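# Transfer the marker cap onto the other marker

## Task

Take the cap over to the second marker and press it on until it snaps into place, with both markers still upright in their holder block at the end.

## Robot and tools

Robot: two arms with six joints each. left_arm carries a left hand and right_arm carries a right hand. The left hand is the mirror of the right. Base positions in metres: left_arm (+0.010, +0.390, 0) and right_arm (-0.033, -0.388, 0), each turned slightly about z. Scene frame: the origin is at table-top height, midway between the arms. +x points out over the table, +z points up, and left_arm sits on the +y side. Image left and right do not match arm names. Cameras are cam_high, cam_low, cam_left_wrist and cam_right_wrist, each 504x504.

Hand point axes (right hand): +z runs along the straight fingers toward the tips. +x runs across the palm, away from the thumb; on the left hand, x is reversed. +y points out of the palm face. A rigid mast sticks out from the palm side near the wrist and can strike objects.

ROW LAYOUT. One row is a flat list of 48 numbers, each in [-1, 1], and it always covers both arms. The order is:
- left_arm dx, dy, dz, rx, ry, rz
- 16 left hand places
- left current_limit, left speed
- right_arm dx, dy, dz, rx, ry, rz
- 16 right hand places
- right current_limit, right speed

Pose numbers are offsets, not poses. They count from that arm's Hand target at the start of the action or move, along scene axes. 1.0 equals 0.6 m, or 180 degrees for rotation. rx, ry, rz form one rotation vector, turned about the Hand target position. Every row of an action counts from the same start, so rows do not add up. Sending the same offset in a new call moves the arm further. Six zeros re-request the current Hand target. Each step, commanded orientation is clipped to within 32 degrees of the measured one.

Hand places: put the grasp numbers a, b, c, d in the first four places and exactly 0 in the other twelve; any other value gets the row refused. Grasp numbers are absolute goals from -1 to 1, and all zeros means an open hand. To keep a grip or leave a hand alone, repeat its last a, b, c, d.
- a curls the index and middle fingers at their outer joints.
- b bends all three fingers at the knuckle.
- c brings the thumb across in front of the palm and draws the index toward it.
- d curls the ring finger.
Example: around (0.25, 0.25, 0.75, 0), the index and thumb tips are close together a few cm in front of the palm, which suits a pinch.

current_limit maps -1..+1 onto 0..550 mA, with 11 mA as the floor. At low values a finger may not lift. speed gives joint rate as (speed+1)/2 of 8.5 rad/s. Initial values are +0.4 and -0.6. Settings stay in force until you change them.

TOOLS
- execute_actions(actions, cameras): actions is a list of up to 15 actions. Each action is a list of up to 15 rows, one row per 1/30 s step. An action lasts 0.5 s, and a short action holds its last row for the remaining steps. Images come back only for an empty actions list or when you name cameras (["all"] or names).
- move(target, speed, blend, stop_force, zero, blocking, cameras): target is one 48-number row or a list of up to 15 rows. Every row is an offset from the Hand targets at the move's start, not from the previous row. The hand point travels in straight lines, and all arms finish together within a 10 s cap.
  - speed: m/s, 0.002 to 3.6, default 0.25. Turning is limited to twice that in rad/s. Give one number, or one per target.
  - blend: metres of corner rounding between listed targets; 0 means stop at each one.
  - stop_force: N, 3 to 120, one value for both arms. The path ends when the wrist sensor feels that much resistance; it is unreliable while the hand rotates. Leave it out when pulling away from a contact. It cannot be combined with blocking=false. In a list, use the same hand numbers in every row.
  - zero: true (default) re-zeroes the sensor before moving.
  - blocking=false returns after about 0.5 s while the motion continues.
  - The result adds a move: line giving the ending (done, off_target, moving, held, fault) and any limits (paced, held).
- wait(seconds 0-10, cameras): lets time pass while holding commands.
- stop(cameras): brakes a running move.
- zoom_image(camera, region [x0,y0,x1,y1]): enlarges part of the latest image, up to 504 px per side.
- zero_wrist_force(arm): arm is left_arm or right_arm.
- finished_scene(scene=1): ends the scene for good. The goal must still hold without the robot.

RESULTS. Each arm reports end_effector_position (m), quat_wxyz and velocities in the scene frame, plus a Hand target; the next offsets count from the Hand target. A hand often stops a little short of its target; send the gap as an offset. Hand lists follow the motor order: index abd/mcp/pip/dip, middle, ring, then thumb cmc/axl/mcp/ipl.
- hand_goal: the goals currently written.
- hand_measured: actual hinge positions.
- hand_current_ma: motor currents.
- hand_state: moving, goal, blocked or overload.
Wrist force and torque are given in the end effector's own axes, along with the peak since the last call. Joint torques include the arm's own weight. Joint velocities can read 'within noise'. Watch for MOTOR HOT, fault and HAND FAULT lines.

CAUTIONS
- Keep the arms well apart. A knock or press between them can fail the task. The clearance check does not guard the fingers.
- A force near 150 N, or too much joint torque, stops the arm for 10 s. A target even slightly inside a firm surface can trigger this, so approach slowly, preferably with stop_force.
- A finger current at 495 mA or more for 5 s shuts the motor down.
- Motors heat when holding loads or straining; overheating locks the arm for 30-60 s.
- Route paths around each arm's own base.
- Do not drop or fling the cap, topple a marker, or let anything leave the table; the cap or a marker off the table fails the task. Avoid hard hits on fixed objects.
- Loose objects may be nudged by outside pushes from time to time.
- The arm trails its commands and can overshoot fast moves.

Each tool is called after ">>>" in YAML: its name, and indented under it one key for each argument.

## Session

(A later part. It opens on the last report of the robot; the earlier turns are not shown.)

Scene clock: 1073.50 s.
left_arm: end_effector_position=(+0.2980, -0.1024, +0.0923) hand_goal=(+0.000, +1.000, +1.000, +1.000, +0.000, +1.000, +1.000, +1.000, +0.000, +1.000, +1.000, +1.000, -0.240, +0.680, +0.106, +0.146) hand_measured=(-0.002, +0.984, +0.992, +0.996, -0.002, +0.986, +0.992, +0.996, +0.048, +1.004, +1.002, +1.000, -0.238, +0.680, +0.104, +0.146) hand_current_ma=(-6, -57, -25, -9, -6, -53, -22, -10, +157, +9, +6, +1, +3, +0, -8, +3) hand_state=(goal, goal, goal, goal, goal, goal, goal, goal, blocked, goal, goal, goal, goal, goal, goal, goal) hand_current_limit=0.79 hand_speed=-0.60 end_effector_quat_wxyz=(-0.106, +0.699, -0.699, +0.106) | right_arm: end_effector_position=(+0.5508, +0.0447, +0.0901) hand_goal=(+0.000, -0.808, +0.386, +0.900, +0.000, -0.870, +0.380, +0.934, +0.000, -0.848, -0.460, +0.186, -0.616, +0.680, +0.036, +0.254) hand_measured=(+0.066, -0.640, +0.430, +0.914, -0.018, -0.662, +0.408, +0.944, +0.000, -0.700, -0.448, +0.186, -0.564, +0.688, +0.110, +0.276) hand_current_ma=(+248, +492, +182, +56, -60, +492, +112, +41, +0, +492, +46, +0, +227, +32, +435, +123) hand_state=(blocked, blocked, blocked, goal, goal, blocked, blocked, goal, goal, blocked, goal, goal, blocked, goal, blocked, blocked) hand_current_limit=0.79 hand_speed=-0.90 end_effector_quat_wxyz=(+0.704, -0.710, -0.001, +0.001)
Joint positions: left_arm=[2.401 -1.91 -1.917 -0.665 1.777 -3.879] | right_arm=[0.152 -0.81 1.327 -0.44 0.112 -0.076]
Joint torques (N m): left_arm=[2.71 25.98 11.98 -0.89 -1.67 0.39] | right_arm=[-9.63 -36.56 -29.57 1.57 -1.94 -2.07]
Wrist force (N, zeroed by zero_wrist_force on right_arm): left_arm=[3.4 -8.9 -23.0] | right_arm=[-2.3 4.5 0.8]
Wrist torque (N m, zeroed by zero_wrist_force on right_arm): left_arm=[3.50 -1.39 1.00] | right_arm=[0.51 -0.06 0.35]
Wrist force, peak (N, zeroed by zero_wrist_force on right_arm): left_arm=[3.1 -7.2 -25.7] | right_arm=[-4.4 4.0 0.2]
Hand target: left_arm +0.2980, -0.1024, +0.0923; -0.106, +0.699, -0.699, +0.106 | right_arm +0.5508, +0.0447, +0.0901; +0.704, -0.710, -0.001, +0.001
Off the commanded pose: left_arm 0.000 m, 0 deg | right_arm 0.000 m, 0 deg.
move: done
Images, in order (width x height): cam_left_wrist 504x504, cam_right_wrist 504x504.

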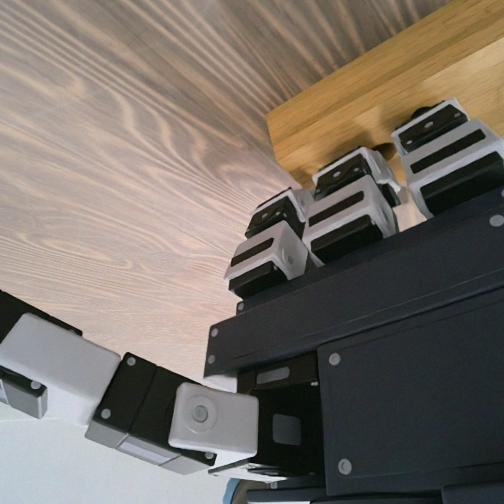

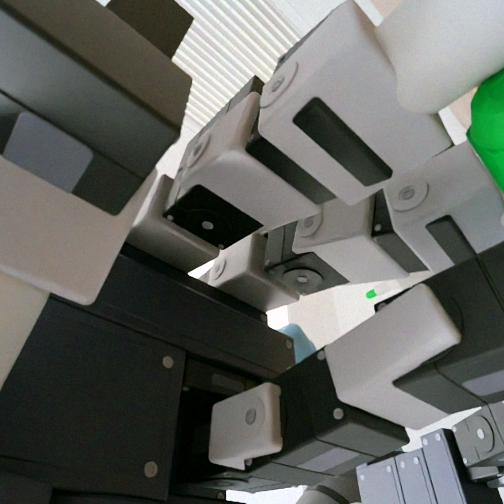

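>>> move:
  target: [0,0,0.02,0,0,0, -1,-0.5,0.5,-1,0,0,0,0,0,0,0,0,0,0,0,0,0.79,-0.6, 0,0,0,0,0,0, 0,1.0,0.78,0.65,0,0,0,0,0,0,0,0,0,0,0,0,0.6,-0.9]
  speed: 0.04

>>> move:
  target: [0,0,0,0,0,0, -1,-0.5,0.5,-1,0,0,0,0,0,0,0,0,0,0,0,0,0.79,-0.6, 0.02,0,0.004,0,0,0, 0,1.0,0.78,0.65,0,0,0,0,0,0,0,0,0,0,0,0,0.6,-0.9]
  speed: 0.04
  cameras: ["cam_right_wrist","cam_left_wrist","cam_low"]

>>> zoom_image:
  camera: "cam_left_wrist"
  region: [300, 0, 504, 204]

>>> zoom_image:
  camera: "cam_low"
  region: [120, 260, 200, 340]

Scene clock: 1078.67 s.
left_arm: end_effector_position=(+0.2980, -0.1024, +0.1042) hand_goal=(+0.000, +1.000, +1.000, +1.000, +0.000, +1.000, +1.000, +1.000, +0.000, +1.000, +1.000, +1.000, -0.240, +0.680, +0.106, +0.146) hand_measured=(-0.002, +0.984, +0.992, +0.996, -0.002, +0.986, +0.992, +0.996, +0.004, +0.996, +1.000, +1.000, -0.238, +0.680, +0.104, +0.146) hand_current_ma=(-6, -57, -25, -9, -6, -53, -22, -10, +8, -14, +0, +0, +3, +0, -8, +3) hand_state=(goal, goal, goal, goal, goal, goal, goal, goal, goal, goal, goal, goal, goal, goal, goal, goal) hand_current_limit=0.79 hand_speed=-0.60 end_effector_quat_wxyz=(-0.106, +0.699, -0.699, +0.106) | right_arm: end_effector_position=(+0.5508, +0.0447, +0.0901) hand_goal=(+0.000, -0.808, +0.386, +0.900, +0.000, -0.870, +0.380, +0.934, +0.000, -0.848, -0.460, +0.186, -0.616, +0.680, +0.036, +0.254) hand_measured=(+0.042, -0.640, +0.430, +0.914, -0.040, -0.676, +0.408, +0.944, +0.000, -0.700, -0.448, +0.186, -0.570, +0.688, +0.114, +0.278) hand_current_ma=(+153, +440, +182, +56, -145, +440, +112, +41, +0, +440, +46, +0, +198, +32, +440, +131) hand_state=(blocked, blocked, blocked, goal, blocked, blocked, blocked, goal, goal, blocked, goal, goal, blocked, goal, blocked, blocked) hand_current_limit=0.60 hand_speed=-0.90 end_effector_quat_wxyz=(+0.704, -0.710, -0.001, +0.001)
Joint positions: left_arm=[2.401 -1.892 -1.905 -0.695 1.777 -3.879] | right_arm=[0.152 -0.81 1.327 -0.44 0.112 -0.076]
Joint torques (N m): left_arm=[2.68 40.66 28.58 0.4 -0.51 0.55] | right_arm=[6.3 -35.74 -21.91 2.24 -0.98 0.74]
Wrist force (N, zeroed by zero_wrist_force on right_arm): left_arm=[-0.5 -0.8 0.9] | right_arm=[2.5 3.2 0.3]
Wrist torque (N m, zeroed by zero_wrist_force on right_arm): left_arm=[-0.14 0.10 -0.08] | right_arm=[0.38 -0.36 0.20]
Wrist force, peak (N, zeroed by zero_wrist_force on right_arm): left_arm=[3.4 -9.3 -23.5] | right_arm=[-2.7 4.6 0.8]
Hand target: left_arm +0.2980, -0.1024, +0.1043; -0.106, +0.699, -0.699, +0.106 | right_arm +0.5508, +0.0447, +0.0901; +0.704, -0.710, -0.001, +0.001
Off the commanded pose: left_arm 0.000 m, 0 deg | right_arm 0.000 m, 0 deg.
move: done

Scene clock: 1079.67 s.
left_arm: end_effector_position=(+0.2980, -0.1024, +0.1043) hand_goal=(+0.000, +1.000, +1.000, +1.000, +0.000, +1.000, +1.000, +1.000, +0.000, +1.000, +1.000, +1.000, -0.240, +0.680, +0.106, +0.146) hand_measured=(-0.002, +0.984, +0.992, +0.996, -0.002, +0.986, +0.992, +0.996, +0.004, +0.996, +1.000, +1.000, -0.238, +0.680, +0.104, +0.146) hand_current_ma=(-6, -57, -25, -9, -6, -53, -22, -10, +8, -14, +0, +0, +3, +0, -8, +3) hand_state=(goal, goal, goal, goal, goal, goal, goal, goal, goal, goal, goal, goal, goal, goal, goal, goal) hand_current_limit=0.79 hand_speed=-0.60 end_effector_quat_wxyz=(-0.106, +0.699, -0.699, +0.106) | right_arm: end_effector_position=(+0.5627, +0.0447, +0.0925) hand_goal=(+0.000, -0.808, +0.386, +0.900, +0.000, -0.870, +0.380, +0.934, +0.000, -0.848, -0.460, +0.186, -0.616, +0.680, +0.036, +0.254) hand_measured=(+0.032, -0.640, +0.430, +0.914, -0.050, -0.696, +0.408, +0.944, +0.000, -0.700, -0.448, +0.186, -0.570, +0.688, +0.116, +0.278) hand_current_ma=(+111, +440, +182, +56, -183, +440, +112, +41, +0, +440, +46, +0, +195, +32, +440, +131) hand_state=(blocked, blocked, blocked, goal, blocked, blocked, blocked, goal, goal, blocked, goal, goal, blocked, goal, blocked, blocked) hand_current_limit=0.60 hand_speed=-0.90 end_effector_quat_wxyz=(+0.704, -0.710, -0.001, +0.001)
Joint positions: left_arm=[2.401 -1.892 -1.905 -0.696 1.777 -3.879] | right_arm=[0.15 -0.788 1.28 -0.415 0.11 -0.076]
Joint torques (N m): left_arm=[2.38 39.81 28.9 0.65 1.11 0.5] | right_arm=[-11.01 -36.18 -27.93 2.72 -3.08 -1.31]
Wrist force (N, zeroed by zero_wrist_force on right_arm): left_arm=[-0.8 -0.9 1.1] | right_arm=[2.4 3.1 0.1]
Wrist torque (N m, zeroed by zero_wrist_force on right_arm): left_arm=[-0.17 0.15 -0.10] | right_arm=[0.36 -0.34 0.15]
Wrist force, peak (N, zeroed by zero_wrist_force on right_arm): left_arm=[-0.8 -0.9 1.1] | right_arm=[2.7 3.5 0.0]
Hand target: left_arm +0.2980, -0.1024, +0.1043; -0.106, +0.699, -0.699, +0.106 | right_arm +0.5628, +0.0447, +0.0925; +0.704, -0.710, -0.001, +0.001
Off the commanded pose: left_arm 0.000 m, 0 deg | right_arm 0.000 m, 0 deg.
move: done
Images, in order (width x height): cam_low 504x504, cam_left_wrist 504x504, cam_right_wrist 504x504.

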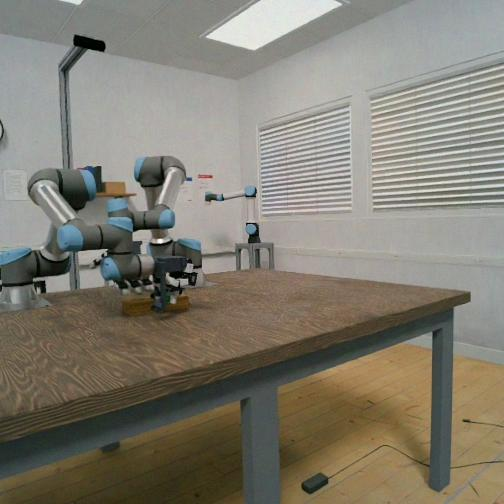

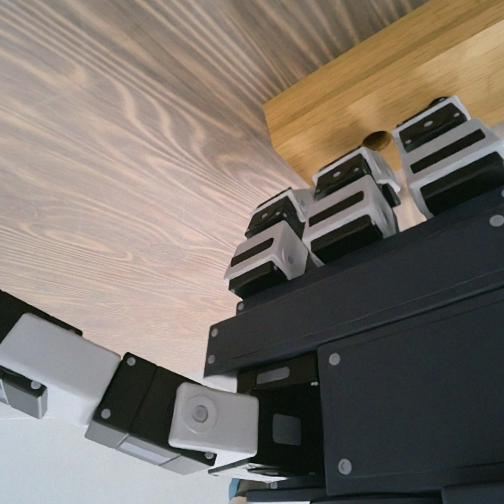

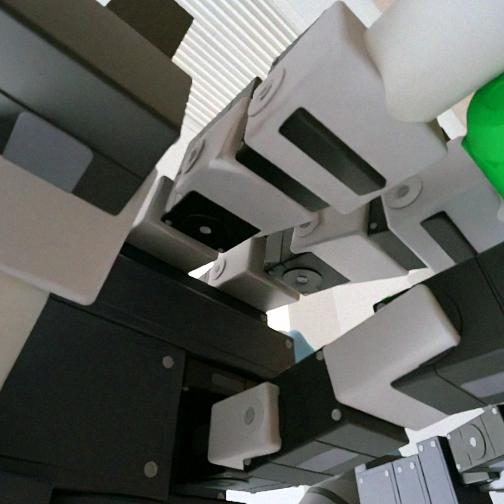

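Scaled by 2.471.

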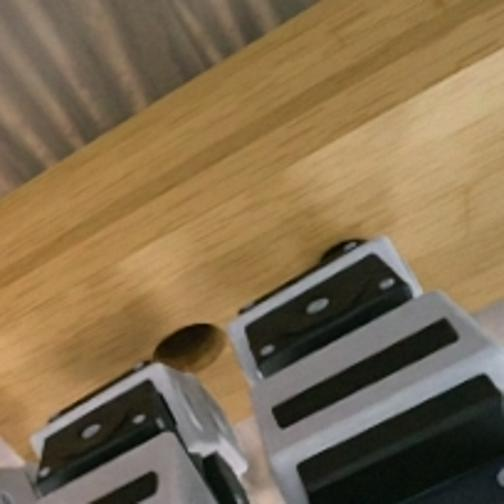

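Scaled by 6.300.

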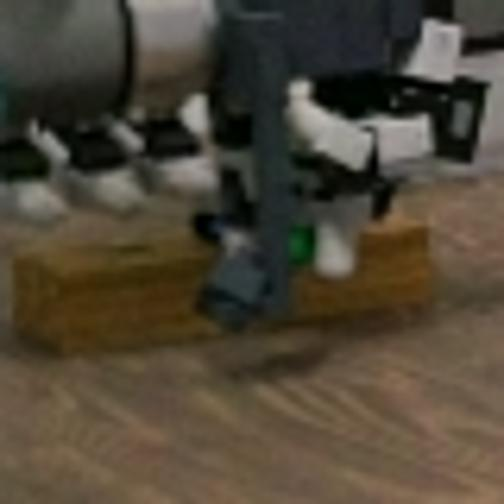

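>>> move:
  target: [0,0,0.145,0,0,0, -1,-0.5,0.5,-1,0,0,0,0,0,0,0,0,0,0,0,0,0.79,-0.6, 0,0,0,0,0,0, 0,1.0,0.78,0.65,0,0,0,0,0,0,0,0,0,0,0,0,0.6,-0.9]
  speed: 0.2
  cameras: ["cam_left_wrist"]

>>> zoom_image:
  camera: "cam_left_wrist"
  region: [260, 0, 504, 244]

Scene clock: 1085.83 s.
left_arm: end_effector_position=(+0.2980, -0.1024, +0.1912) hand_goal=(+0.000, +1.000, +1.000, +1.000, +0.000, +1.000, +1.000, +1.000, +0.000, +1.000, +1.000, +1.000, -0.240, +0.680, +0.106, +0.146) hand_measured=(-0.002, +0.984, +0.992, +0.996, -0.002, +0.986, +0.992, +0.996, +0.004, +0.994, +1.000, +1.000, -0.238, +0.680, +0.104, +0.146) hand_current_ma=(-6, -57, -25, -9, -6, -53, -22, -10, +8, -16, +0, +0, +3, +0, -8, +3) hand_state=(goal, goal, goal, goal, goal, goal, goal, goal, goal, goal, goal, goal, goal, goal, goal, goal) hand_current_limit=0.79 hand_speed=-0.60 end_effector_quat_wxyz=(-0.106, +0.699, -0.699, +0.106) | right_arm: end_effector_position=(+0.5628, +0.0447, +0.0925) hand_goal=(+0.000, -0.808, +0.386, +0.900, +0.000, -0.870, +0.380, +0.934, +0.000, -0.848, -0.460, +0.186, -0.616, +0.680, +0.036, +0.254) hand_measured=(+0.032, -0.640, +0.430, +0.914, -0.050, -0.696, +0.408, +0.944, +0.000, -0.700, -0.448, +0.186, -0.570, +0.688, +0.116, +0.278) hand_current_ma=(+111, +440, +182, +56, -183, +440, +112, +41, +0, +440, +46, +0, +195, +32, +440, +131) hand_state=(blocked, blocked, blocked, goal, blocked, blocked, blocked, goal, goal, blocked, goal, goal, blocked, goal, blocked, blocked) hand_current_limit=0.60 hand_speed=-0.90 end_effector_quat_wxyz=(+0.704, -0.710, -0.001, +0.001)
Joint positions: left_arm=[2.401 -1.782 -1.792 -0.918 1.777 -3.879] | right_arm=[0.15 -0.788 1.28 -0.414 0.11 -0.076]
Joint torques (N m): left_arm=[3.49 39.72 30.58 0.89 1.72 -1.3] | right_arm=[-10.3 -35.54 -28.67 2.63 -3.09 -1.54]
Wrist force (N, zeroed by zero_wrist_force on right_arm): left_arm=[-0.7 -1.1 0.6] | right_arm=[2.7 3.1 0.3]
Wrist torque (N m, zeroed by zero_wrist_force on right_arm): left_arm=[-0.13 0.12 -0.08] | right_arm=[0.36 -0.38 0.18]
Wrist force, peak (N, zeroed by zero_wrist_force on right_arm): left_arm=[-0.8 -0.4 2.2] | right_arm=[2.8 3.6 0.0]
Hand target: left_arm +0.2980, -0.1024, +0.1913; -0.106, +0.699, -0.699, +0.106 | right_arm +0.5628, +0.0447, +0.0925; +0.704, -0.710, -0.001, +0.001
Off the commanded pose: left_arm 0.000 m, 0 deg | right_arm 0.000 m, 0 deg.
move: done
Images, in order (width x height): cam_left_wrist 504x504.

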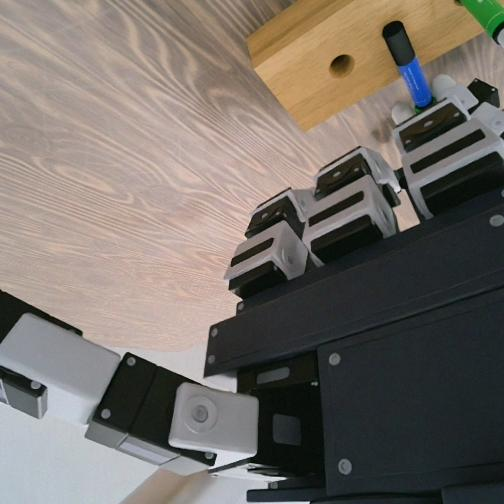

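Scaled by 2.066.

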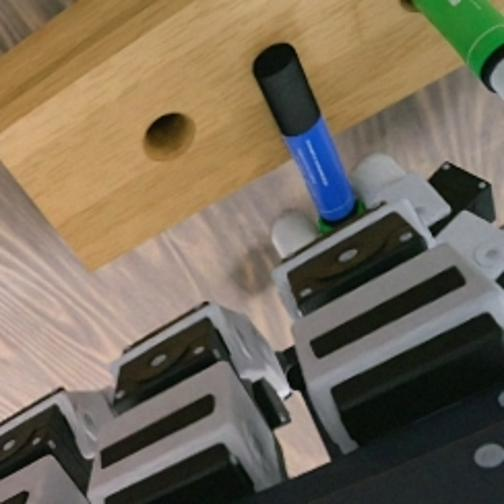

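>>> move:
  target: [0.0083,0.0167,-0.13,0,0,0, -1,-0.5,0.5,-1,0,0,0,0,0,0,0,0,0,0,0,0,0.79,-0.6, 0,0,-0.003,0,0,0, 0,1.0,0.78,0.65,0,0,0,0,0,0,0,0,0,0,0,0,0.6,-0.9]
  speed: 0.15
  cameras: ["cam_left_wrist"]

>>> move:
  target: [0,0,-0.05,0,0,0, -1,-0.5,0.5,-1,0,0,0,0,0,0,0,0,0,0,0,0,0.79,-0.6, 0,0,0,0,0,0, 0,1.0,0.78,0.65,0,0,0,0,0,0,0,0,0,0,0,0,0.6,-0.9]
  speed: 0.02
  stop_force: 12
  cameras: ["cam_left_wrist"]

>>> zoom_image:
  camera: "cam_left_wrist"
  region: [300, 0, 504, 204]

Scene clock: 1088.67 s.
left_arm: end_effector_position=(+0.3030, -0.0924, +0.1133) hand_goal=(+0.000, +1.000, +1.000, +1.000, +0.000, +1.000, +1.000, +1.000, +0.000, +1.000, +1.000, +1.000, -0.240, +0.680, +0.106, +0.146) hand_measured=(-0.002, +0.984, +0.992, +0.996, -0.002, +0.986, +0.992, +0.996, +0.004, +0.994, +1.000, +1.000, -0.238, +0.680, +0.104, +0.146) hand_current_ma=(-6, -56, -25, -9, -6, -53, -21, -10, +8, -16, +0, +0, +3, +0, -8, +3) hand_state=(goal, goal, goal, goal, goal, goal, goal, goal, goal, goal, goal, goal, goal, goal, goal, goal) hand_current_limit=0.79 hand_speed=-0.60 end_effector_quat_wxyz=(-0.106, +0.699, -0.699, +0.105) | right_arm: end_effector_position=(+0.5628, +0.0447, +0.0907) hand_goal=(+0.000, -0.808, +0.386, +0.900, +0.000, -0.870, +0.380, +0.934, +0.000, -0.848, -0.460, +0.186, -0.616, +0.680, +0.036, +0.254) hand_measured=(+0.030, -0.640, +0.430, +0.914, -0.050, -0.696, +0.408, +0.944, +0.000, -0.700, -0.448, +0.186, -0.570, +0.688, +0.116, +0.278) hand_current_ma=(+106, +440, +182, +56, -185, +440, +112, +41, +0, +440, +46, +0, +195, +32, +440, +131) hand_state=(blocked, blocked, blocked, goal, blocked, blocked, blocked, goal, goal, blocked, goal, goal, blocked, goal, blocked, blocked) hand_current_limit=0.60 hand_speed=-0.90 end_effector_quat_wxyz=(+0.704, -0.710, -0.001, +0.001)
Joint positions: left_arm=[2.421 -1.867 -1.912 -0.709 1.773 -3.859] | right_arm=[0.15 -0.786 1.281 -0.418 0.11 -0.076]
Joint torques (N m): left_arm=[7.06 19.02 12.01 4.93 -1.37 1.43] | right_arm=[-8.53 -36.18 -8.11 -3.06 -2.97 1.2]
Wrist force (N, zeroed by zero_wrist_force on right_arm): left_arm=[-0.7 -0.9 1.2] | right_arm=[2.7 2.5 0.2]
Wrist torque (N m, zeroed by zero_wrist_force on right_arm): left_arm=[-0.19 0.16 -0.19] | right_arm=[0.31 -0.37 0.21]
Wrist force, peak (N, zeroed by zero_wrist_force on right_arm): left_arm=[-0.8 -0.8 1.8] | right_arm=[2.7 3.5 0.2]
Hand target: left_arm +0.3030, -0.0924, +0.1133; -0.106, +0.699, -0.699, +0.106 | right_arm +0.5628, +0.0447, +0.0907; +0.704, -0.710, -0.001, +0.001
Off the commanded pose: left_arm 0.000 m, 0 deg | right_arm 0.000 m, 0 deg.
move: done
Images, in order (width x height): cam_left_wrist 504x504.

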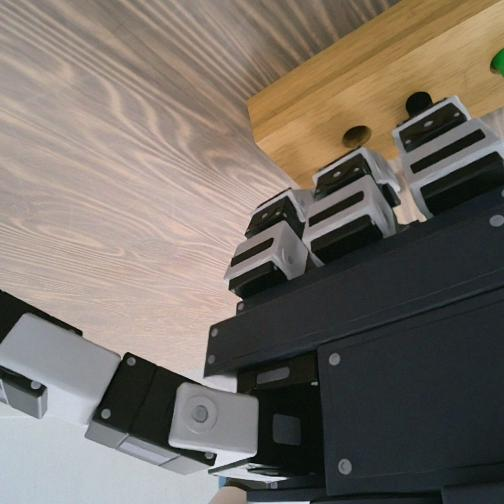

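Scene clock: 1090.73 s.
left_arm: end_effector_position=(+0.3030, -0.0924, +0.0950) hand_goal=(+0.000, +1.000, +1.000, +1.000, +0.000, +1.000, +1.000, +1.000, +0.000, +1.000, +1.000, +1.000, -0.240, +0.680, +0.106, +0.146) hand_measured=(-0.002, +0.984, +0.992, +0.996, -0.002, +0.986, +0.992, +0.996, +0.010, +1.002, +1.002, +1.000, -0.238, +0.680, +0.104, +0.146) hand_current_ma=(-6, -56, -25, -9, -6, -52, -21, -10, +25, +5, +4, +2, +3, +0, -9, +3) hand_state=(goal, goal, goal, goal, goal, goal, goal, goal, goal, goal, goal, goal, goal, goal, goal, goal) hand_current_limit=0.79 hand_speed=-0.60 end_effector_quat_wxyz=(-0.106, +0.699, -0.699, +0.106) | right_arm: end_effector_position=(+0.5628, +0.0447, +0.0907) hand_goal=(+0.000, -0.808, +0.386, +0.900, +0.000, -0.870, +0.380, +0.934, +0.000, -0.848, -0.460, +0.186, -0.616, +0.680, +0.036, +0.254) hand_measured=(+0.024, -0.640, +0.430, +0.914, -0.056, -0.696, +0.410, +0.946, +0.000, -0.700, -0.448, +0.186, -0.576, +0.688, +0.116, +0.278) hand_current_ma=(+83, +440, +182, +56, -207, +440, +121, +44, +0, +440, +46, +0, +173, +32, +440, +132) hand_state=(blocked, blocked, blocked, goal, blocked, blocked, blocked, goal, goal, blocked, goal, goal, blocked, goal, blocked, blocked) hand_current_limit=0.60 hand_speed=-0.90 end_effector_quat_wxyz=(+0.704, -0.710, -0.001, +0.001)
Joint positions: left_arm=[2.421 -1.895 -1.931 -0.662 1.773 -3.859] | right_arm=[0.15 -0.786 1.281 -0.418 0.11 -0.076]
Joint torques (N m): left_arm=[6.9 34.48 23.21 -1.46 -1.23 0.48] | right_arm=[-9.04 -42.9 -10.71 -0.06 -2.87 1.22]
Wrist force (N, zeroed by zero_wrist_force on right_arm): left_arm=[0.5 -4.2 -8.3] | right_arm=[3.7 4.5 0.2]
Wrist torque (N m, zeroed by zero_wrist_force on right_arm): left_arm=[1.45 -0.53 0.17] | right_arm=[0.46 -0.43 0.13]
Wrist force, peak (N, zeroed by zero_wrist_force on right_arm): left_arm=[0.6 -0.7 -18.0] | right_arm=[4.1 7.6 0.2]
Hand target: left_arm +0.3030, -0.0924, +0.0950; -0.106, +0.699, -0.699, +0.106 (not the last commanded pose) | right_arm +0.5628, +0.0447, +0.0907; +0.704, -0.710, -0.001, +0.001
Off the commanded pose: left_arm 0.012 m, 0 deg | right_arm 0.000 m, 0 deg.
move: contact (left_arm)
Images, in order (width x height): cam_left_wrist 504x504.

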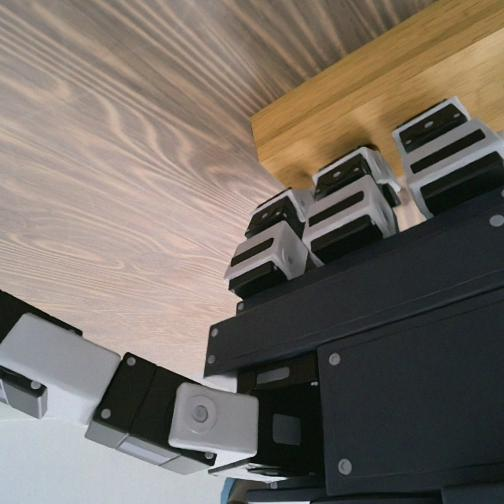

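Scaled by 2.471.

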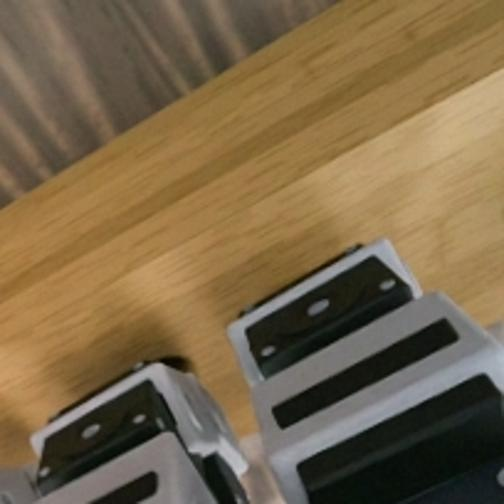

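>>> move:
  target: [0,0,0,0,0,0, -1,-0.5,0.5,-1,0,0,0,0,0,0,0,0,0,0,0,0,0.79,-0.6, 0,0,-0.01,0,0,0, 0,1.0,0.78,0.65,0,0,0,0,0,0,0,0,0,0,0,0,0.6,-0.9]
  speed: 0.03

>>> move:
  target: [0,0,-0.02,0,0,0, -1,-0.5,0.5,-1,0,0,0,0,0,0,0,0,0,0,0,0,0.79,-0.6, 0,0,0,0,0,0, 0,1.0,0.78,0.65,0,0,0,0,0,0,0,0,0,0,0,0,0.6,-0.9]
  speed: 0.008
  stop_force: 20
  cameras: ["cam_right_wrist","cam_left_wrist"]

Scene clock: 1092.30 s.
left_arm: end_effector_position=(+0.3030, -0.0924, +0.0951) hand_goal=(+0.000, +1.000, +1.000, +1.000, +0.000, +1.000, +1.000, +1.000, +0.000, +1.000, +1.000, +1.000, -0.240, +0.680, +0.106, +0.146) hand_measured=(-0.002, +0.984, +0.992, +0.996, -0.002, +0.986, +0.992, +0.996, +0.036, +1.002, +1.002, +1.000, -0.238, +0.680, +0.104, +0.146) hand_current_ma=(-6, -56, -25, -9, -6, -52, -21, -10, +116, +6, +4, +2, +3, +0, -9, +3) hand_state=(goal, goal, goal, goal, goal, goal, goal, goal, blocked, goal, goal, goal, goal, goal, goal, goal) hand_current_limit=0.79 hand_speed=-0.60 end_effector_quat_wxyz=(-0.106, +0.699, -0.699, +0.106) | right_arm: end_effector_position=(+0.5628, +0.0447, +0.0848) hand_goal=(+0.000, -0.808, +0.386, +0.900, +0.000, -0.870, +0.380, +0.934, +0.000, -0.848, -0.460, +0.186, -0.616, +0.680, +0.036, +0.254) hand_measured=(+0.012, -0.650, +0.430, +0.914, -0.058, -0.704, +0.410, +0.946, +0.000, -0.700, -0.448, +0.186, -0.576, +0.688, +0.118, +0.278) hand_current_ma=(+37, +440, +182, +56, -216, +440, +121, +44, +0, +440, +46, +0, +172, +31, +440, +132) hand_state=(goal, blocked, blocked, goal, blocked, blocked, blocked, goal, goal, blocked, goal, goal, blocked, goal, blocked, blocked) hand_current_limit=0.60 hand_speed=-0.90 end_effector_quat_wxyz=(+0.704, -0.710, -0.001, +0.001) end_effector_velocity=(+0.001, +0.000, +0.000) end_effector_angular_velocity=(+0.000, -0.001, -0.001)
Joint positions: left_arm=[2.421 -1.895 -1.931 -0.662 1.773 -3.859] | right_arm=[0.15 -0.779 1.285 -0.428 0.11 -0.077]
Joint velocities: left_arm=[within noise] | right_arm=[0 -0.001 0.001 -0.005 0.001 0.003]
Joint torques (N m): left_arm=[4.21 32.44 16.77 -1.2 -1.3 -0.83] | right_arm=[-7.6 -31.87 -5.2 -2.86 -2.62 1.03]
Wrist force (N, zeroed by zero_wrist_force on right_arm): left_arm=[1.9 -10.0 -9.6] | right_arm=[3.4 -4.6 -1.9]
Wrist torque (N m, zeroed by zero_wrist_force on right_arm): left_arm=[1.90 -0.44 0.74] | right_arm=[-0.26 -0.44 0.12]
Wrist force, peak (N, zeroed by zero_wrist_force on right_arm): left_arm=[1.9 -9.9 -9.7] | right_arm=[3.7 5.2 -0.1]
Hand target: left_arm +0.3030, -0.0924, +0.0950; -0.106, +0.699, -0.699, +0.106 | right_arm +0.5628, +0.0447, +0.0847; +0.704, -0.710, -0.001, +0.001
Off the commanded pose: left_arm 0.000 m, 0 deg | right_arm 0.000 m, 0 deg.
move: done

Scene clock: 1093.77 s.
left_arm: end_effector_position=(+0.3031, -0.0924, +0.0931) hand_goal=(+0.000, +1.000, +1.000, +1.000, +0.000, +1.000, +1.000, +1.000, +0.000, +1.000, +1.000, +1.000, -0.240, +0.680, +0.106, +0.146) hand_measured=(-0.002, +0.984, +0.992, +0.996, -0.002, +0.986, +0.992, +0.996, +0.048, +1.004, +1.004, +1.002, -0.238, +0.680, +0.104, +0.146) hand_current_ma=(-6, -56, -25, -9, -6, -52, -21, -10, +164, +12, +10, +4, +3, +0, -9, +3) hand_state=(goal, goal, goal, goal, goal, goal, goal, goal, blocked, goal, goal, goal, goal, goal, goal, goal) hand_current_limit=0.79 hand_speed=-0.60 end_effector_quat_wxyz=(-0.106, +0.699, -0.699, +0.106) | right_arm: end_effector_position=(+0.5628, +0.0447, +0.0847) hand_goal=(+0.000, -0.808, +0.386, +0.900, +0.000, -0.870, +0.380, +0.934, +0.000, -0.848, -0.460, +0.186, -0.616, +0.680, +0.036, +0.254) hand_measured=(+0.006, -0.656, +0.430, +0.914, -0.060, -0.718, +0.410, +0.946, +0.000, -0.700, -0.448, +0.186, -0.576, +0.682, +0.126, +0.278) hand_current_ma=(+18, +440, +182, +56, -227, +440, +121, +44, +0, +440, +46, +0, +172, +10, +440, +132) hand_state=(goal, blocked, blocked, goal, blocked, blocked, blocked, goal, goal, blocked, goal, goal, blocked, goal, blocked, blocked) hand_current_limit=0.60 hand_speed=-0.90 end_effector_quat_wxyz=(+0.704, -0.710, -0.001, +0.001)
Joint positions: left_arm=[2.421 -1.898 -1.933 -0.656 1.773 -3.859] | right_arm=[0.15 -0.779 1.285 -0.429 0.11 -0.076]
Joint torques (N m): left_arm=[3.25 23.23 16.55 -3.34 -1.14 -1.01] | right_arm=[-6.25 -43.22 -4.72 -2.67 -2.68 1.39]
Wrist force (N, zeroed by zero_wrist_force on right_arm): left_arm=[2.1 3.0 -33.8] | right_arm=[4.2 -4.4 -1.3]
Wrist torque (N m, zeroed by zero_wrist_force on right_arm): left_arm=[5.03 -2.09 0.00] | right_arm=[-0.22 -0.50 0.01]
Wrist force, peak (N, zeroed by zero_wrist_force on right_arm): left_arm=[2.2 4.5 -38.4] | right_arm=[4.6 -5.1 -1.4]
Hand target: left_arm +0.3031, -0.0924, +0.0931; -0.106, +0.699, -0.699, +0.106 (not the last commanded pose) | right_arm +0.5628, +0.0447, +0.0847; +0.704, -0.710, -0.001, +0.001
Off the commanded pose: left_arm 0.010 m, 0 deg | right_arm 0.000 m, 0 deg.
move: contact (left_arm)
Images, in order (width x height): cam_left_wrist 504x504, cam_right_wrist 504x504.

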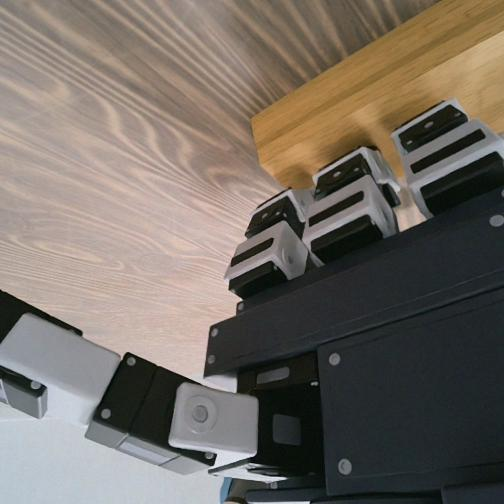

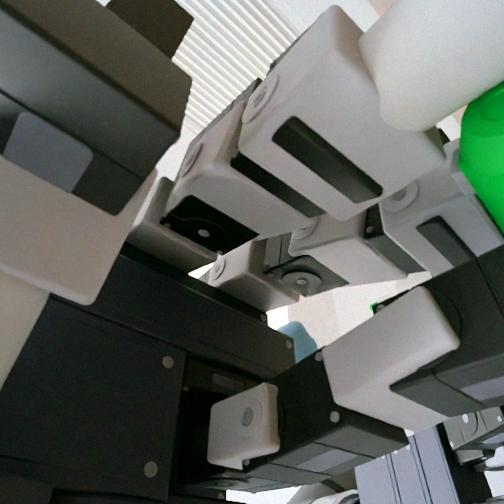

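>>> move:
  target: [0,0,0,0,0,0, -1,-0.5,0.5,-1,0,0,0,0,0,0,0,0,0,0,0,0,0.79,-0.6, 0,-0.0217,0,0,0,0, 0,0.60,0.74,0.65,0,0,0,0,0,0,0,0,0,0,0,0,0.4,-0.93]
  speed: 0.02

>>> move:
  target: [0,0,0,0,0,0, -1,-0.5,0.5,-1,0,0,0,0,0,0,0,0,0,0,0,0,0.79,-0.6, -0.0133,-0.005,-0.0145,0,0,0, 0,0.60,0.74,0.65,0,0,0,0,0,0,0,0,0,0,0,0,0.4,-0.93]
  speed: 0.03
  stop_force: 5
  cameras: ["cam_right_wrist","cam_left_wrist","cam_low"]

>>> zoom_image:
  camera: "cam_low"
  region: [120, 260, 200, 340]

Scene clock: 1097.43 s.
left_arm: end_effector_position=(+0.3031, -0.0924, +0.0931) hand_goal=(+0.000, +1.000, +1.000, +1.000, +0.000, +1.000, +1.000, +1.000, +0.000, +1.000, +1.000, +1.000, -0.240, +0.680, +0.106, +0.146) hand_measured=(-0.002, +0.984, +0.992, +0.996, -0.002, +0.986, +0.992, +0.996, +0.050, +1.004, +1.004, +1.002, -0.238, +0.680, +0.104, +0.146) hand_current_ma=(-6, -56, -25, -9, -6, -52, -21, -10, +166, +11, +9, +4, +3, +0, -9, +3) hand_state=(goal, goal, goal, goal, goal, goal, goal, goal, blocked, goal, goal, goal, goal, goal, goal, goal) hand_current_limit=0.79 hand_speed=-0.60 end_effector_quat_wxyz=(-0.106, +0.699, -0.699, +0.106) | right_arm: end_effector_position=(+0.5628, +0.0317, +0.0847) hand_goal=(+0.000, -0.254, +0.288, +0.820, +0.000, -0.170, +0.460, +0.922, +0.000, -0.258, -0.460, +0.106, -0.548, +0.680, +0.046, +0.180) hand_measured=(+0.000, -0.264, +0.290, +0.822, -0.004, -0.182, +0.460, +0.922, +0.000, -0.262, -0.454, +0.108, -0.570, +0.678, +0.090, +0.196) hand_current_ma=(+1, -35, +9, +8, -9, -47, +1, +2, +0, -18, +22, +10, -88, -5, +244, +80) hand_state=(goal, goal, goal, goal, goal, goal, goal, goal, goal, goal, goal, goal, blocked, goal, blocked, goal) hand_current_limit=0.40 hand_speed=-0.93 end_effector_quat_wxyz=(+0.704, -0.710, -0.001, +0.001)
Joint positions: left_arm=[2.421 -1.898 -1.933 -0.656 1.773 -3.859] | right_arm=[0.13 -0.784 1.294 -0.416 0.089 -0.094]
Joint torques (N m): left_arm=[4 21.66 17.44 -1.43 -1.02 -0.14] | right_arm=[-8.27 -36.46 -27.96 2.85 -3.1 -1.52]
Wrist force (N, zeroed by zero_wrist_force on right_arm): left_arm=[2.1 -2.8 -25.9] | right_arm=[3.1 4.2 -1.0]
Wrist torque (N m, zeroed by zero_wrist_force on right_arm): left_arm=[4.12 -1.55 0.37] | right_arm=[0.33 -0.42 0.13]
Wrist force, peak (N, zeroed by zero_wrist_force on right_arm): left_arm=[2.5 2.7 -34.2] | right_arm=[4.7 -4.7 -1.1]
Hand target: left_arm +0.3031, -0.0924, +0.0931; -0.106, +0.699, -0.699, +0.106 | right_arm +0.5628, +0.0317, +0.0847; +0.704, -0.710, -0.001, +0.001
Off the commanded pose: left_arm 0.000 m, 0 deg | right_arm 0.000 m, 0 deg.
move: done

Scene clock: 1098.87 s.
left_arm: end_effector_position=(+0.3031, -0.0924, +0.0931) hand_goal=(+0.000, +1.000, +1.000, +1.000, +0.000, +1.000, +1.000, +1.000, +0.000, +1.000, +1.000, +1.000, -0.240, +0.680, +0.106, +0.146) hand_measured=(-0.002, +0.984, +0.992, +0.996, -0.002, +0.986, +0.992, +0.996, +0.054, +1.004, +1.004, +1.002, -0.238, +0.680, +0.104, +0.146) hand_current_ma=(-6, -56, -25, -9, -6, -52, -21, -10, +182, +11, +8, +4, +3, +0, -9, +3) hand_state=(goal, goal, goal, goal, goal, goal, goal, goal, blocked, goal, goal, goal, goal, goal, goal, goal) hand_current_limit=0.79 hand_speed=-0.60 end_effector_quat_wxyz=(-0.106, +0.699, -0.699, +0.106) | right_arm: end_effector_position=(+0.5548, +0.0287, +0.0760) hand_goal=(+0.000, -0.254, +0.288, +0.820, +0.000, -0.170, +0.460, +0.922, +0.000, -0.258, -0.460, +0.106, -0.548, +0.680, +0.046, +0.180) hand_measured=(+0.000, -0.262, +0.290, +0.822, -0.004, -0.182, +0.460, +0.922, +0.000, -0.262, -0.454, +0.108, -0.552, +0.678, +0.056, +0.184) hand_current_ma=(+1, -35, +9, +8, -9, -47, +1, +2, +0, -18, +22, +10, -14, -5, +48, +17) hand_state=(goal, goal, goal, goal, goal, goal, goal, goal, goal, goal, goal, goal, goal, goal, goal, goal) hand_current_limit=0.40 hand_speed=-0.93 end_effector_quat_wxyz=(+0.704, -0.710, -0.001, +0.001)
Joint positions: left_arm=[2.421 -1.898 -1.933 -0.656 1.773 -3.859] | right_arm=[0.126 -0.791 1.333 -0.444 0.086 -0.098]
Joint torques (N m): left_arm=[3.55 21.65 16.34 -0.68 -1.15 0.29] | right_arm=[-9.84 -55.47 -6.74 -2.78 -3.11 1.41]
Wrist force (N, zeroed by zero_wrist_force on right_arm): left_arm=[2.5 -3.0 -25.2] | right_arm=[2.3 3.2 -0.1]
Wrist torque (N m, zeroed by zero_wrist_force on right_arm): left_arm=[3.99 -1.45 0.42] | right_arm=[0.32 -0.32 0.05]
Wrist force, peak (N, zeroed by zero_wrist_force on right_arm): left_arm=[2.4 -2.8 -26.3] | right_arm=[3.3 3.8 -1.1]
Hand target: left_arm +0.3031, -0.0924, +0.0931; -0.106, +0.699, -0.699, +0.106 | right_arm +0.5548, +0.0287, +0.0760; +0.704, -0.710, -0.001, +0.001
Off the commanded pose: left_arm 0.000 m, 0 deg | right_arm 0.000 m, 0 deg.
move: done
Images, in order (width x height): cam_low 504x504, cam_left_wrist 504x504, cam_right_wrist 504x504.

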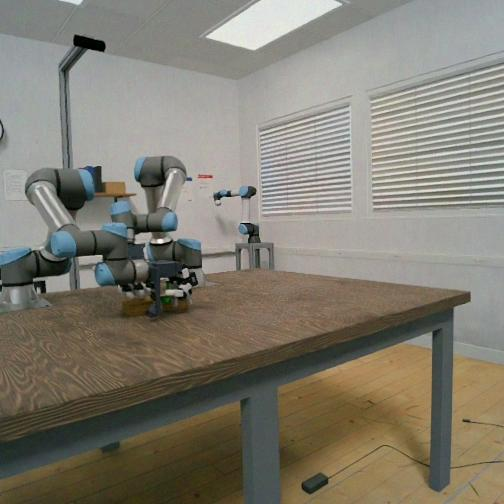

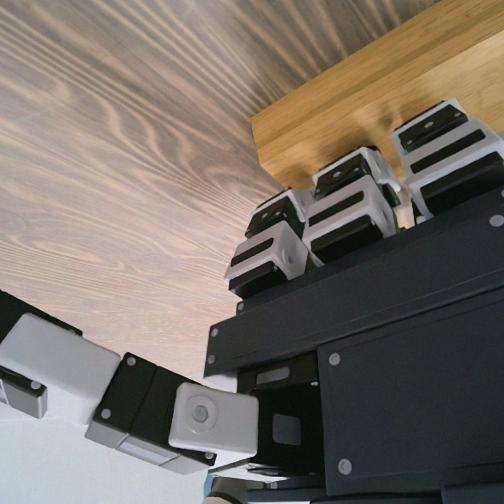

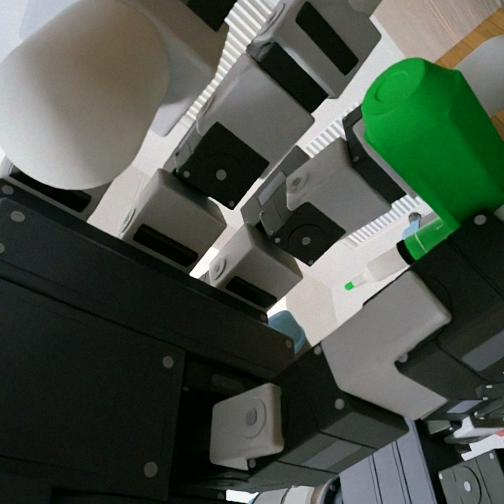

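Scaled by 6.300.

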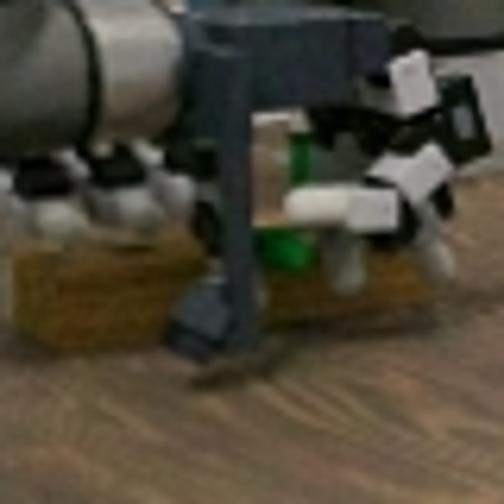

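>>> move:
  target: [0,0,0,0,0,0, -1,-0.5,0.5,-1,0,0,0,0,0,0,0,0,0,0,0,0,0.79,-0.6, 0,0.0283,0,0,0,0, 0,0.78,0.74,0.65,0,0,0,0,0,0,0,0,0,0,0,0,0.3,-0.93]
  speed: 0.02

>>> move:
  target: [0,0,0,0,0,0, -1,-0.5,0.5,-1,0,0,0,0,0,0,0,0,0,0,0,0,0.79,-0.6, 0,0,0,0,0,0, 0,1.0,0.74,0.65,0,0,0,0,0,0,0,0,0,0,0,0,0.6,-0.93]
  speed: 0.02
  cameras: ["cam_right_wrist","cam_left_wrist"]

Scene clock: 1101.13 s.
left_arm: end_effector_position=(+0.3031, -0.0924, +0.0931) hand_goal=(+0.000, +1.000, +1.000, +1.000, +0.000, +1.000, +1.000, +1.000, +0.000, +1.000, +1.000, +1.000, -0.240, +0.680, +0.106, +0.146) hand_measured=(-0.002, +0.984, +0.992, +0.996, -0.002, +0.986, +0.992, +0.996, +0.054, +1.004, +1.002, +1.002, -0.238, +0.680, +0.104, +0.146) hand_current_ma=(-6, -56, -25, -9, -6, -52, -21, -10, +185, +9, +6, +3, +3, +0, -9, +3) hand_state=(goal, goal, goal, goal, goal, goal, goal, goal, blocked, goal, goal, goal, goal, goal, goal, goal) hand_current_limit=0.79 hand_speed=-0.60 end_effector_quat_wxyz=(-0.106, +0.699, -0.699, +0.106) | right_arm: end_effector_position=(+0.5548, +0.0457, +0.0760) hand_goal=(+0.000, -0.496, +0.342, +0.856, +0.000, -0.484, +0.424, +0.922, +0.000, -0.528, -0.460, +0.142, -0.548, +0.680, +0.046, +0.216) hand_measured=(+0.000, -0.494, +0.340, +0.854, -0.004, -0.482, +0.426, +0.922, +0.000, -0.522, -0.454, +0.140, -0.550, +0.678, +0.064, +0.220) hand_current_ma=(+1, +8, -8, -8, -9, +6, +7, +2, +0, +24, +22, -7, -8, -5, +93, +18) hand_state=(goal, goal, goal, goal, goal, goal, goal, goal, goal, goal, goal, goal, goal, goal, goal, goal) hand_current_limit=0.30 hand_speed=-0.93 end_effector_quat_wxyz=(+0.704, -0.710, -0.001, +0.001)
Joint positions: left_arm=[2.421 -1.898 -1.933 -0.656 1.773 -3.859] | right_arm=[0.153 -0.785 1.321 -0.461 0.112 -0.074]
Joint torques (N m): left_arm=[4.03 19.9 15.23 0.25 -1.17 0.82] | right_arm=[12.34 -46.74 -7.93 -3.05 2.56 1.33]
Wrist force (N, zeroed by zero_wrist_force on right_arm): left_arm=[2.1 -8.9 -15.1] | right_arm=[2.2 3.6 -1.2]
Wrist torque (N m, zeroed by zero_wrist_force on right_arm): left_arm=[2.68 -0.88 0.66] | right_arm=[0.33 -0.33 0.04]
Wrist force, peak (N, zeroed by zero_wrist_force on right_arm): left_arm=[2.7 -3.1 -25.4] | right_arm=[2.2 4.2 -1.2]
Hand target: left_arm +0.3031, -0.0924, +0.0931; -0.106, +0.699, -0.699, +0.106 | right_arm +0.5548, +0.0457, +0.0760; +0.704, -0.710, -0.001, +0.001
Off the commanded pose: left_arm 0.000 m, 0 deg | right_arm 0.000 m, 0 deg.
move: done

Scene clock: 1102.30 s.
left_arm: end_effector_position=(+0.3031, -0.0924, +0.0931) hand_goal=(+0.000, +1.000, +1.000, +1.000, +0.000, +1.000, +1.000, +1.000, +0.000, +1.000, +1.000, +1.000, -0.240, +0.680, +0.106, +0.146) hand_measured=(-0.002, +0.984, +0.992, +0.996, -0.002, +0.986, +0.992, +0.996, +0.062, +1.002, +1.002, +1.002, -0.238, +0.680, +0.104, +0.146) hand_current_ma=(-6, -56, -25, -9, -6, -52, -21, -10, +211, +7, +5, +3, +3, +0, -9, +3) hand_state=(goal, goal, goal, goal, goal, goal, goal, goal, blocked, goal, goal, goal, goal, goal, goal, goal) hand_current_limit=0.79 hand_speed=-0.60 end_effector_quat_wxyz=(-0.106, +0.699, -0.699, +0.106) | right_arm: end_effector_position=(+0.5548, +0.0457, +0.0760) hand_goal=(+0.000, -0.794, +0.408, +0.900, +0.000, -0.870, +0.380, +0.922, +0.000, -0.858, -0.460, +0.186, -0.548, +0.680, +0.046, +0.260) hand_measured=(-0.002, -0.628, +0.430, +0.906, -0.012, -0.614, +0.404, +0.928, +0.000, -0.698, -0.448, +0.186, -0.548, +0.680, +0.078, +0.266) hand_current_ma=(-7, +440, +86, +18, -42, +440, +92, +23, +0, +440, +43, +0, +0, -3, +175, +30) hand_state=(goal, blocked, blocked, goal, goal, blocked, blocked, goal, goal, moving, goal, goal, goal, goal, blocked, goal) hand_current_limit=0.60 hand_speed=-0.93 end_effector_quat_wxyz=(+0.704, -0.710, -0.001, +0.001)
Joint positions: left_arm=[2.421 -1.898 -1.933 -0.656 1.773 -3.859] | right_arm=[0.153 -0.785 1.321 -0.462 0.112 -0.074]
Joint torques (N m): left_arm=[4.29 20.52 15.4 0.32 -1.05 0.61] | right_arm=[9.31 -55.39 -7.4 -2.57 2.07 1.54]
Wrist force (N, zeroed by zero_wrist_force on right_arm): left_arm=[3.1 -4.4 -13.3] | right_arm=[3.6 5.1 1.0]
Wrist torque (N m, zeroed by zero_wrist_force on right_arm): left_arm=[2.28 -0.61 0.64] | right_arm=[0.51 -0.46 0.07]
Wrist force, peak (N, zeroed by zero_wrist_force on right_arm): left_arm=[2.1 -8.9 -15.1] | right_arm=[3.6 5.2 1.0]
Hand target: left_arm +0.3031, -0.0924, +0.0931; -0.106, +0.699, -0.699, +0.106 | right_arm +0.5548, +0.0457, +0.0760; +0.704, -0.710, -0.001, +0.001
Off the commanded pose: left_arm 0.000 m, 0 deg | right_arm 0.000 m, 0 deg.
move: done
Images, in order (width x height): cam_left_wrist 504x504, cam_right_wrist 504x504.

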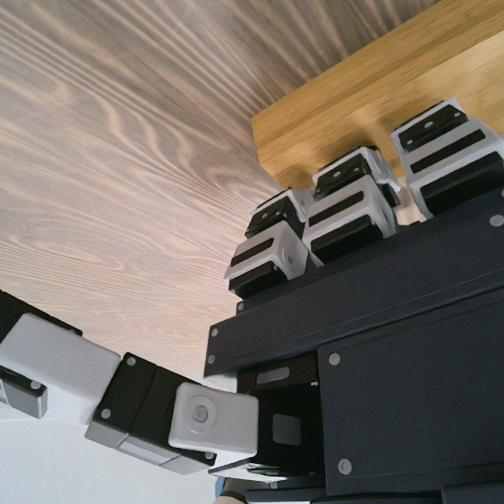

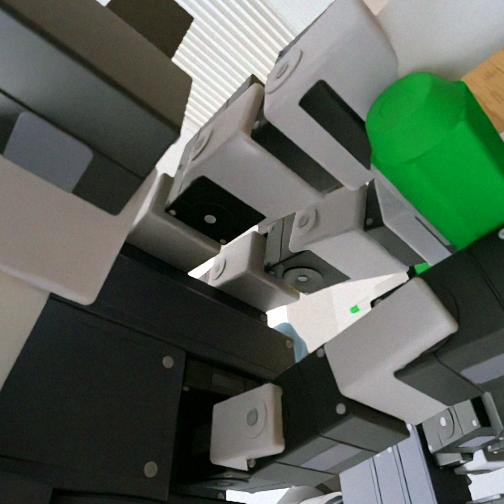

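>>> move:
  target: [0,0,0,0,0,0, -1,-0.5,0.5,-1,0,0,0,0,0,0,0,0,0,0,0,0,0.79,-0.6, 0,0.0117,0,0,0,0, 0,1.0,0.74,0.65,0,0,0,0,0,0,0,0,0,0,0,0,0.79,-0.93]
  speed: 0.02

>>> move:
  target: [0,0,-0.02,0,0,0, -1,-0.5,0.5,-1,0,0,0,0,0,0,0,0,0,0,0,0,0.79,-0.6, 0,0,0,0,0,0, 0,1.0,0.74,0.65,0,0,0,0,0,0,0,0,0,0,0,0,0.79,-0.93]
  speed: 0.008
  stop_force: 14

>>> move:
  target: [0,0,0,0,0,0, -1,-0.5,0.5,-1,0,0,0,0,0,0,0,0,0,0,0,0,0.79,-0.6, 0.0117,0,0,0,0,0, 0,1.0,0.74,0.65,0,0,0,0,0,0,0,0,0,0,0,0,0.79,-0.93]
  speed: 0.015
  stop_force: 20
  cameras: ["cam_right_wrist","cam_left_wrist"]

Scene clock: 1103.83 s.
left_arm: end_effector_position=(+0.3031, -0.0924, +0.0931) hand_goal=(+0.000, +1.000, +1.000, +1.000, +0.000, +1.000, +1.000, +1.000, +0.000, +1.000, +1.000, +1.000, -0.240, +0.680, +0.106, +0.146) hand_measured=(-0.002, +0.984, +0.992, +0.996, -0.002, +0.986, +0.992, +0.996, +0.058, +1.002, +1.002, +1.002, -0.238, +0.680, +0.104, +0.146) hand_current_ma=(-6, -56, -25, -9, -6, -52, -21, -10, +196, +7, +5, +2, +3, +0, -9, +3) hand_state=(goal, goal, goal, goal, goal, goal, goal, goal, blocked, goal, goal, goal, goal, goal, goal, goal) hand_current_limit=0.79 hand_speed=-0.60 end_effector_quat_wxyz=(-0.106, +0.699, -0.699, +0.106) | right_arm: end_effector_position=(+0.5548, +0.0525, +0.0760) hand_goal=(+0.000, -0.794, +0.408, +0.900, +0.000, -0.870, +0.380, +0.922, +0.000, -0.858, -0.460, +0.186, -0.548, +0.680, +0.046, +0.260) hand_measured=(+0.004, -0.648, +0.434, +0.906, -0.008, -0.624, +0.406, +0.930, +0.000, -0.700, -0.448, +0.186, -0.548, +0.680, +0.100, +0.270) hand_current_ma=(+12, +492, +101, +23, -24, +492, +106, +28, +0, +492, +45, +0, -1, -2, +310, +48) hand_state=(goal, blocked, blocked, goal, goal, blocked, blocked, goal, goal, blocked, goal, goal, goal, goal, blocked, goal) hand_current_limit=0.79 hand_speed=-0.93 end_effector_quat_wxyz=(+0.704, -0.710, -0.001, +0.001)
Joint positions: left_arm=[2.421 -1.898 -1.933 -0.656 1.773 -3.859] | right_arm=[0.164 -0.781 1.315 -0.465 0.123 -0.068]
Joint torques (N m): left_arm=[3.71 19.33 15.66 0.12 -1.24 0.68] | right_arm=[12.73 -36.46 -28.27 -3.09 2.64 1.22]
Wrist force (N, zeroed by zero_wrist_force on right_arm): left_arm=[1.6 -6.7 -11.5] | right_arm=[2.4 4.3 -1.3]
Wrist torque (N m, zeroed by zero_wrist_force on right_arm): left_arm=[2.01 -0.64 0.46] | right_arm=[0.41 -0.46 0.11]
Wrist force, peak (N, zeroed by zero_wrist_force on right_arm): left_arm=[3.4 -5.1 -13.6] | right_arm=[4.2 5.4 0.3]
Hand target: left_arm +0.3031, -0.0924, +0.0931; -0.106, +0.699, -0.699, +0.106 | right_arm +0.5548, +0.0527, +0.0760; +0.704, -0.710, -0.001, +0.001
Off the commanded pose: left_arm 0.000 m, 0 deg | right_arm 0.000 m, 0 deg.
move: done

Scene clock: 1105.17 s.
left_arm: end_effector_position=(+0.3031, -0.0925, +0.0921) hand_goal=(+0.000, +1.000, +1.000, +1.000, +0.000, +1.000, +1.000, +1.000, +0.000, +1.000, +1.000, +1.000, -0.240, +0.680, +0.106, +0.146) hand_measured=(-0.002, +0.984, +0.992, +0.996, -0.002, +0.986, +0.992, +0.996, +0.060, +1.004, +1.002, +1.002, -0.238, +0.680, +0.104, +0.146) hand_current_ma=(-6, -56, -25, -9, -6, -52, -21, -10, +209, +10, +8, +3, +3, +0, -9, +3) hand_state=(goal, goal, goal, goal, goal, goal, goal, goal, blocked, goal, goal, goal, goal, goal, goal, goal) hand_current_limit=0.79 hand_speed=-0.60 end_effector_quat_wxyz=(-0.106, +0.699, -0.699, +0.106) | right_arm: end_effector_position=(+0.5548, +0.0527, +0.0760) hand_goal=(+0.000, -0.794, +0.408, +0.900, +0.000, -0.870, +0.380, +0.922, +0.000, -0.858, -0.460, +0.186, -0.548, +0.680, +0.046, +0.260) hand_measured=(+0.004, -0.652, +0.434, +0.906, -0.008, -0.628, +0.406, +0.930, +0.000, -0.700, -0.448, +0.186, -0.548, +0.680, +0.106, +0.272) hand_current_ma=(+10, +492, +101, +23, -23, +492, +106, +28, +0, +492, +45, +0, -3, -1, +339, +60) hand_state=(goal, blocked, blocked, goal, goal, blocked, blocked, goal, goal, blocked, goal, goal, goal, goal, blocked, goal) hand_current_limit=0.79 hand_speed=-0.93 end_effector_quat_wxyz=(+0.704, -0.710, -0.001, +0.001)
Joint positions: left_arm=[2.421 -1.9 -1.934 -0.653 1.773 -3.859] | right_arm=[0.164 -0.781 1.315 -0.465 0.123 -0.067]
Joint torques (N m): left_arm=[3.2 25.52 16.47 -3.39 -1.08 0.85] | right_arm=[11.38 -42.05 -24.51 -2.76 2.05 1.48]
Wrist force (N, zeroed by zero_wrist_force on right_arm): left_arm=[3.5 -3.7 -25.1] | right_arm=[2.9 5.4 -0.8]
Wrist torque (N m, zeroed by zero_wrist_force on right_arm): left_arm=[3.90 -1.41 0.56] | right_arm=[0.53 -0.46 0.03]
Wrist force, peak (N, zeroed by zero_wrist_force on right_arm): left_arm=[3.9 -1.8 -29.5] | right_arm=[3.1 6.0 -0.6]
Hand target: left_arm +0.3031, -0.0925, +0.0921; -0.106, +0.699, -0.699, +0.106 (not the last commanded pose) | right_arm +0.5548, +0.0527, +0.0760; +0.704, -0.710, -0.001, +0.001
Off the commanded pose: left_arm 0.011 m, 0 deg | right_arm 0.000 m, 0 deg.
move: contact (left_arm)

Scene clock: 1106.53 s.
left_arm: end_effector_position=(+0.3031, -0.0925, +0.0921) hand_goal=(+0.000, +1.000, +1.000, +1.000, +0.000, +1.000, +1.000, +1.000, +0.000, +1.000, +1.000, +1.000, -0.240, +0.680, +0.106, +0.146) hand_measured=(-0.002, +0.984, +0.992, +0.996, -0.002, +0.986, +0.992, +0.996, +0.060, +1.004, +1.002, +1.002, -0.238, +0.680, +0.104, +0.146) hand_current_ma=(-6, -56, -25, -9, -6, -52, -21, -10, +209, +10, +8, +3, +3, +0, -9, +3) hand_state=(goal, goal, goal, goal, goal, goal, goal, goal, blocked, goal, goal, goal, goal, goal, goal, goal) hand_current_limit=0.79 hand_speed=-0.60 end_effector_quat_wxyz=(-0.106, +0.699, -0.699, +0.106) | right_arm: end_effector_position=(+0.5618, +0.0527, +0.0760) hand_goal=(+0.000, -0.794, +0.408, +0.900, +0.000, -0.870, +0.380, +0.922, +0.000, -0.858, -0.460, +0.186, -0.548, +0.680, +0.046, +0.260) hand_measured=(+0.024, -0.652, +0.438, +0.908, +0.004, -0.636, +0.406, +0.930, +0.000, -0.700, -0.448, +0.186, -0.534, +0.684, +0.108, +0.272) hand_current_ma=(+85, +492, +122, +29, +14, +492, +106, +28, +0, +492, +45, +0, +56, +21, +349, +60) hand_state=(blocked, blocked, blocked, goal, goal, blocked, blocked, goal, goal, blocked, goal, goal, goal, goal, blocked, goal) hand_current_limit=0.79 hand_speed=-0.93 end_effector_quat_wxyz=(+0.704, -0.710, -0.001, +0.001)
Joint positions: left_arm=[2.421 -1.9 -1.934 -0.653 1.773 -3.859] | right_arm=[0.163 -0.767 1.287 -0.451 0.122 -0.068]
Joint torques (N m): left_arm=[4.58 26.94 13.1 -2.85 -1.13 0.69] | right_arm=[-10.59 -38.17 -29.37 1.92 -2.28 -1.78]
Wrist force (N, zeroed by zero_wrist_force on right_arm): left_arm=[2.8 -8.0 -21.8] | right_arm=[-1.1 4.1 -0.4]
Wrist torque (N m, zeroed by zero_wrist_force on right_arm): left_arm=[3.59 -1.27 0.72] | right_arm=[0.43 -0.22 0.23]
Wrist force, peak (N, zeroed by zero_wrist_force on right_arm): left_arm=[3.6 -4.0 -25.1] | right_arm=[2.7 5.4 -1.0]
Hand target: left_arm +0.3031, -0.0925, +0.0921; -0.106, +0.699, -0.699, +0.106 | right_arm +0.5618, +0.0527, +0.0760; +0.704, -0.710, -0.001, +0.001
Off the commanded pose: left_arm 0.000 m, 0 deg | right_arm 0.000 m, 0 deg.
move: done
Images, in order (width x height): cam_left_wrist 504x504, cam_right_wrist 504x504.

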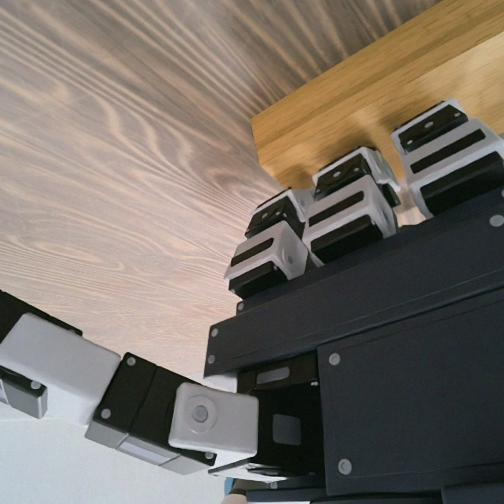

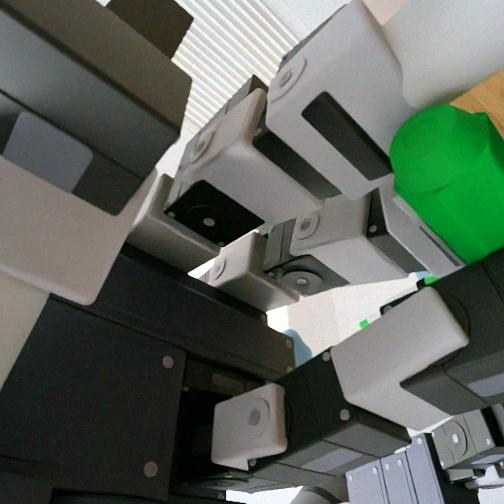

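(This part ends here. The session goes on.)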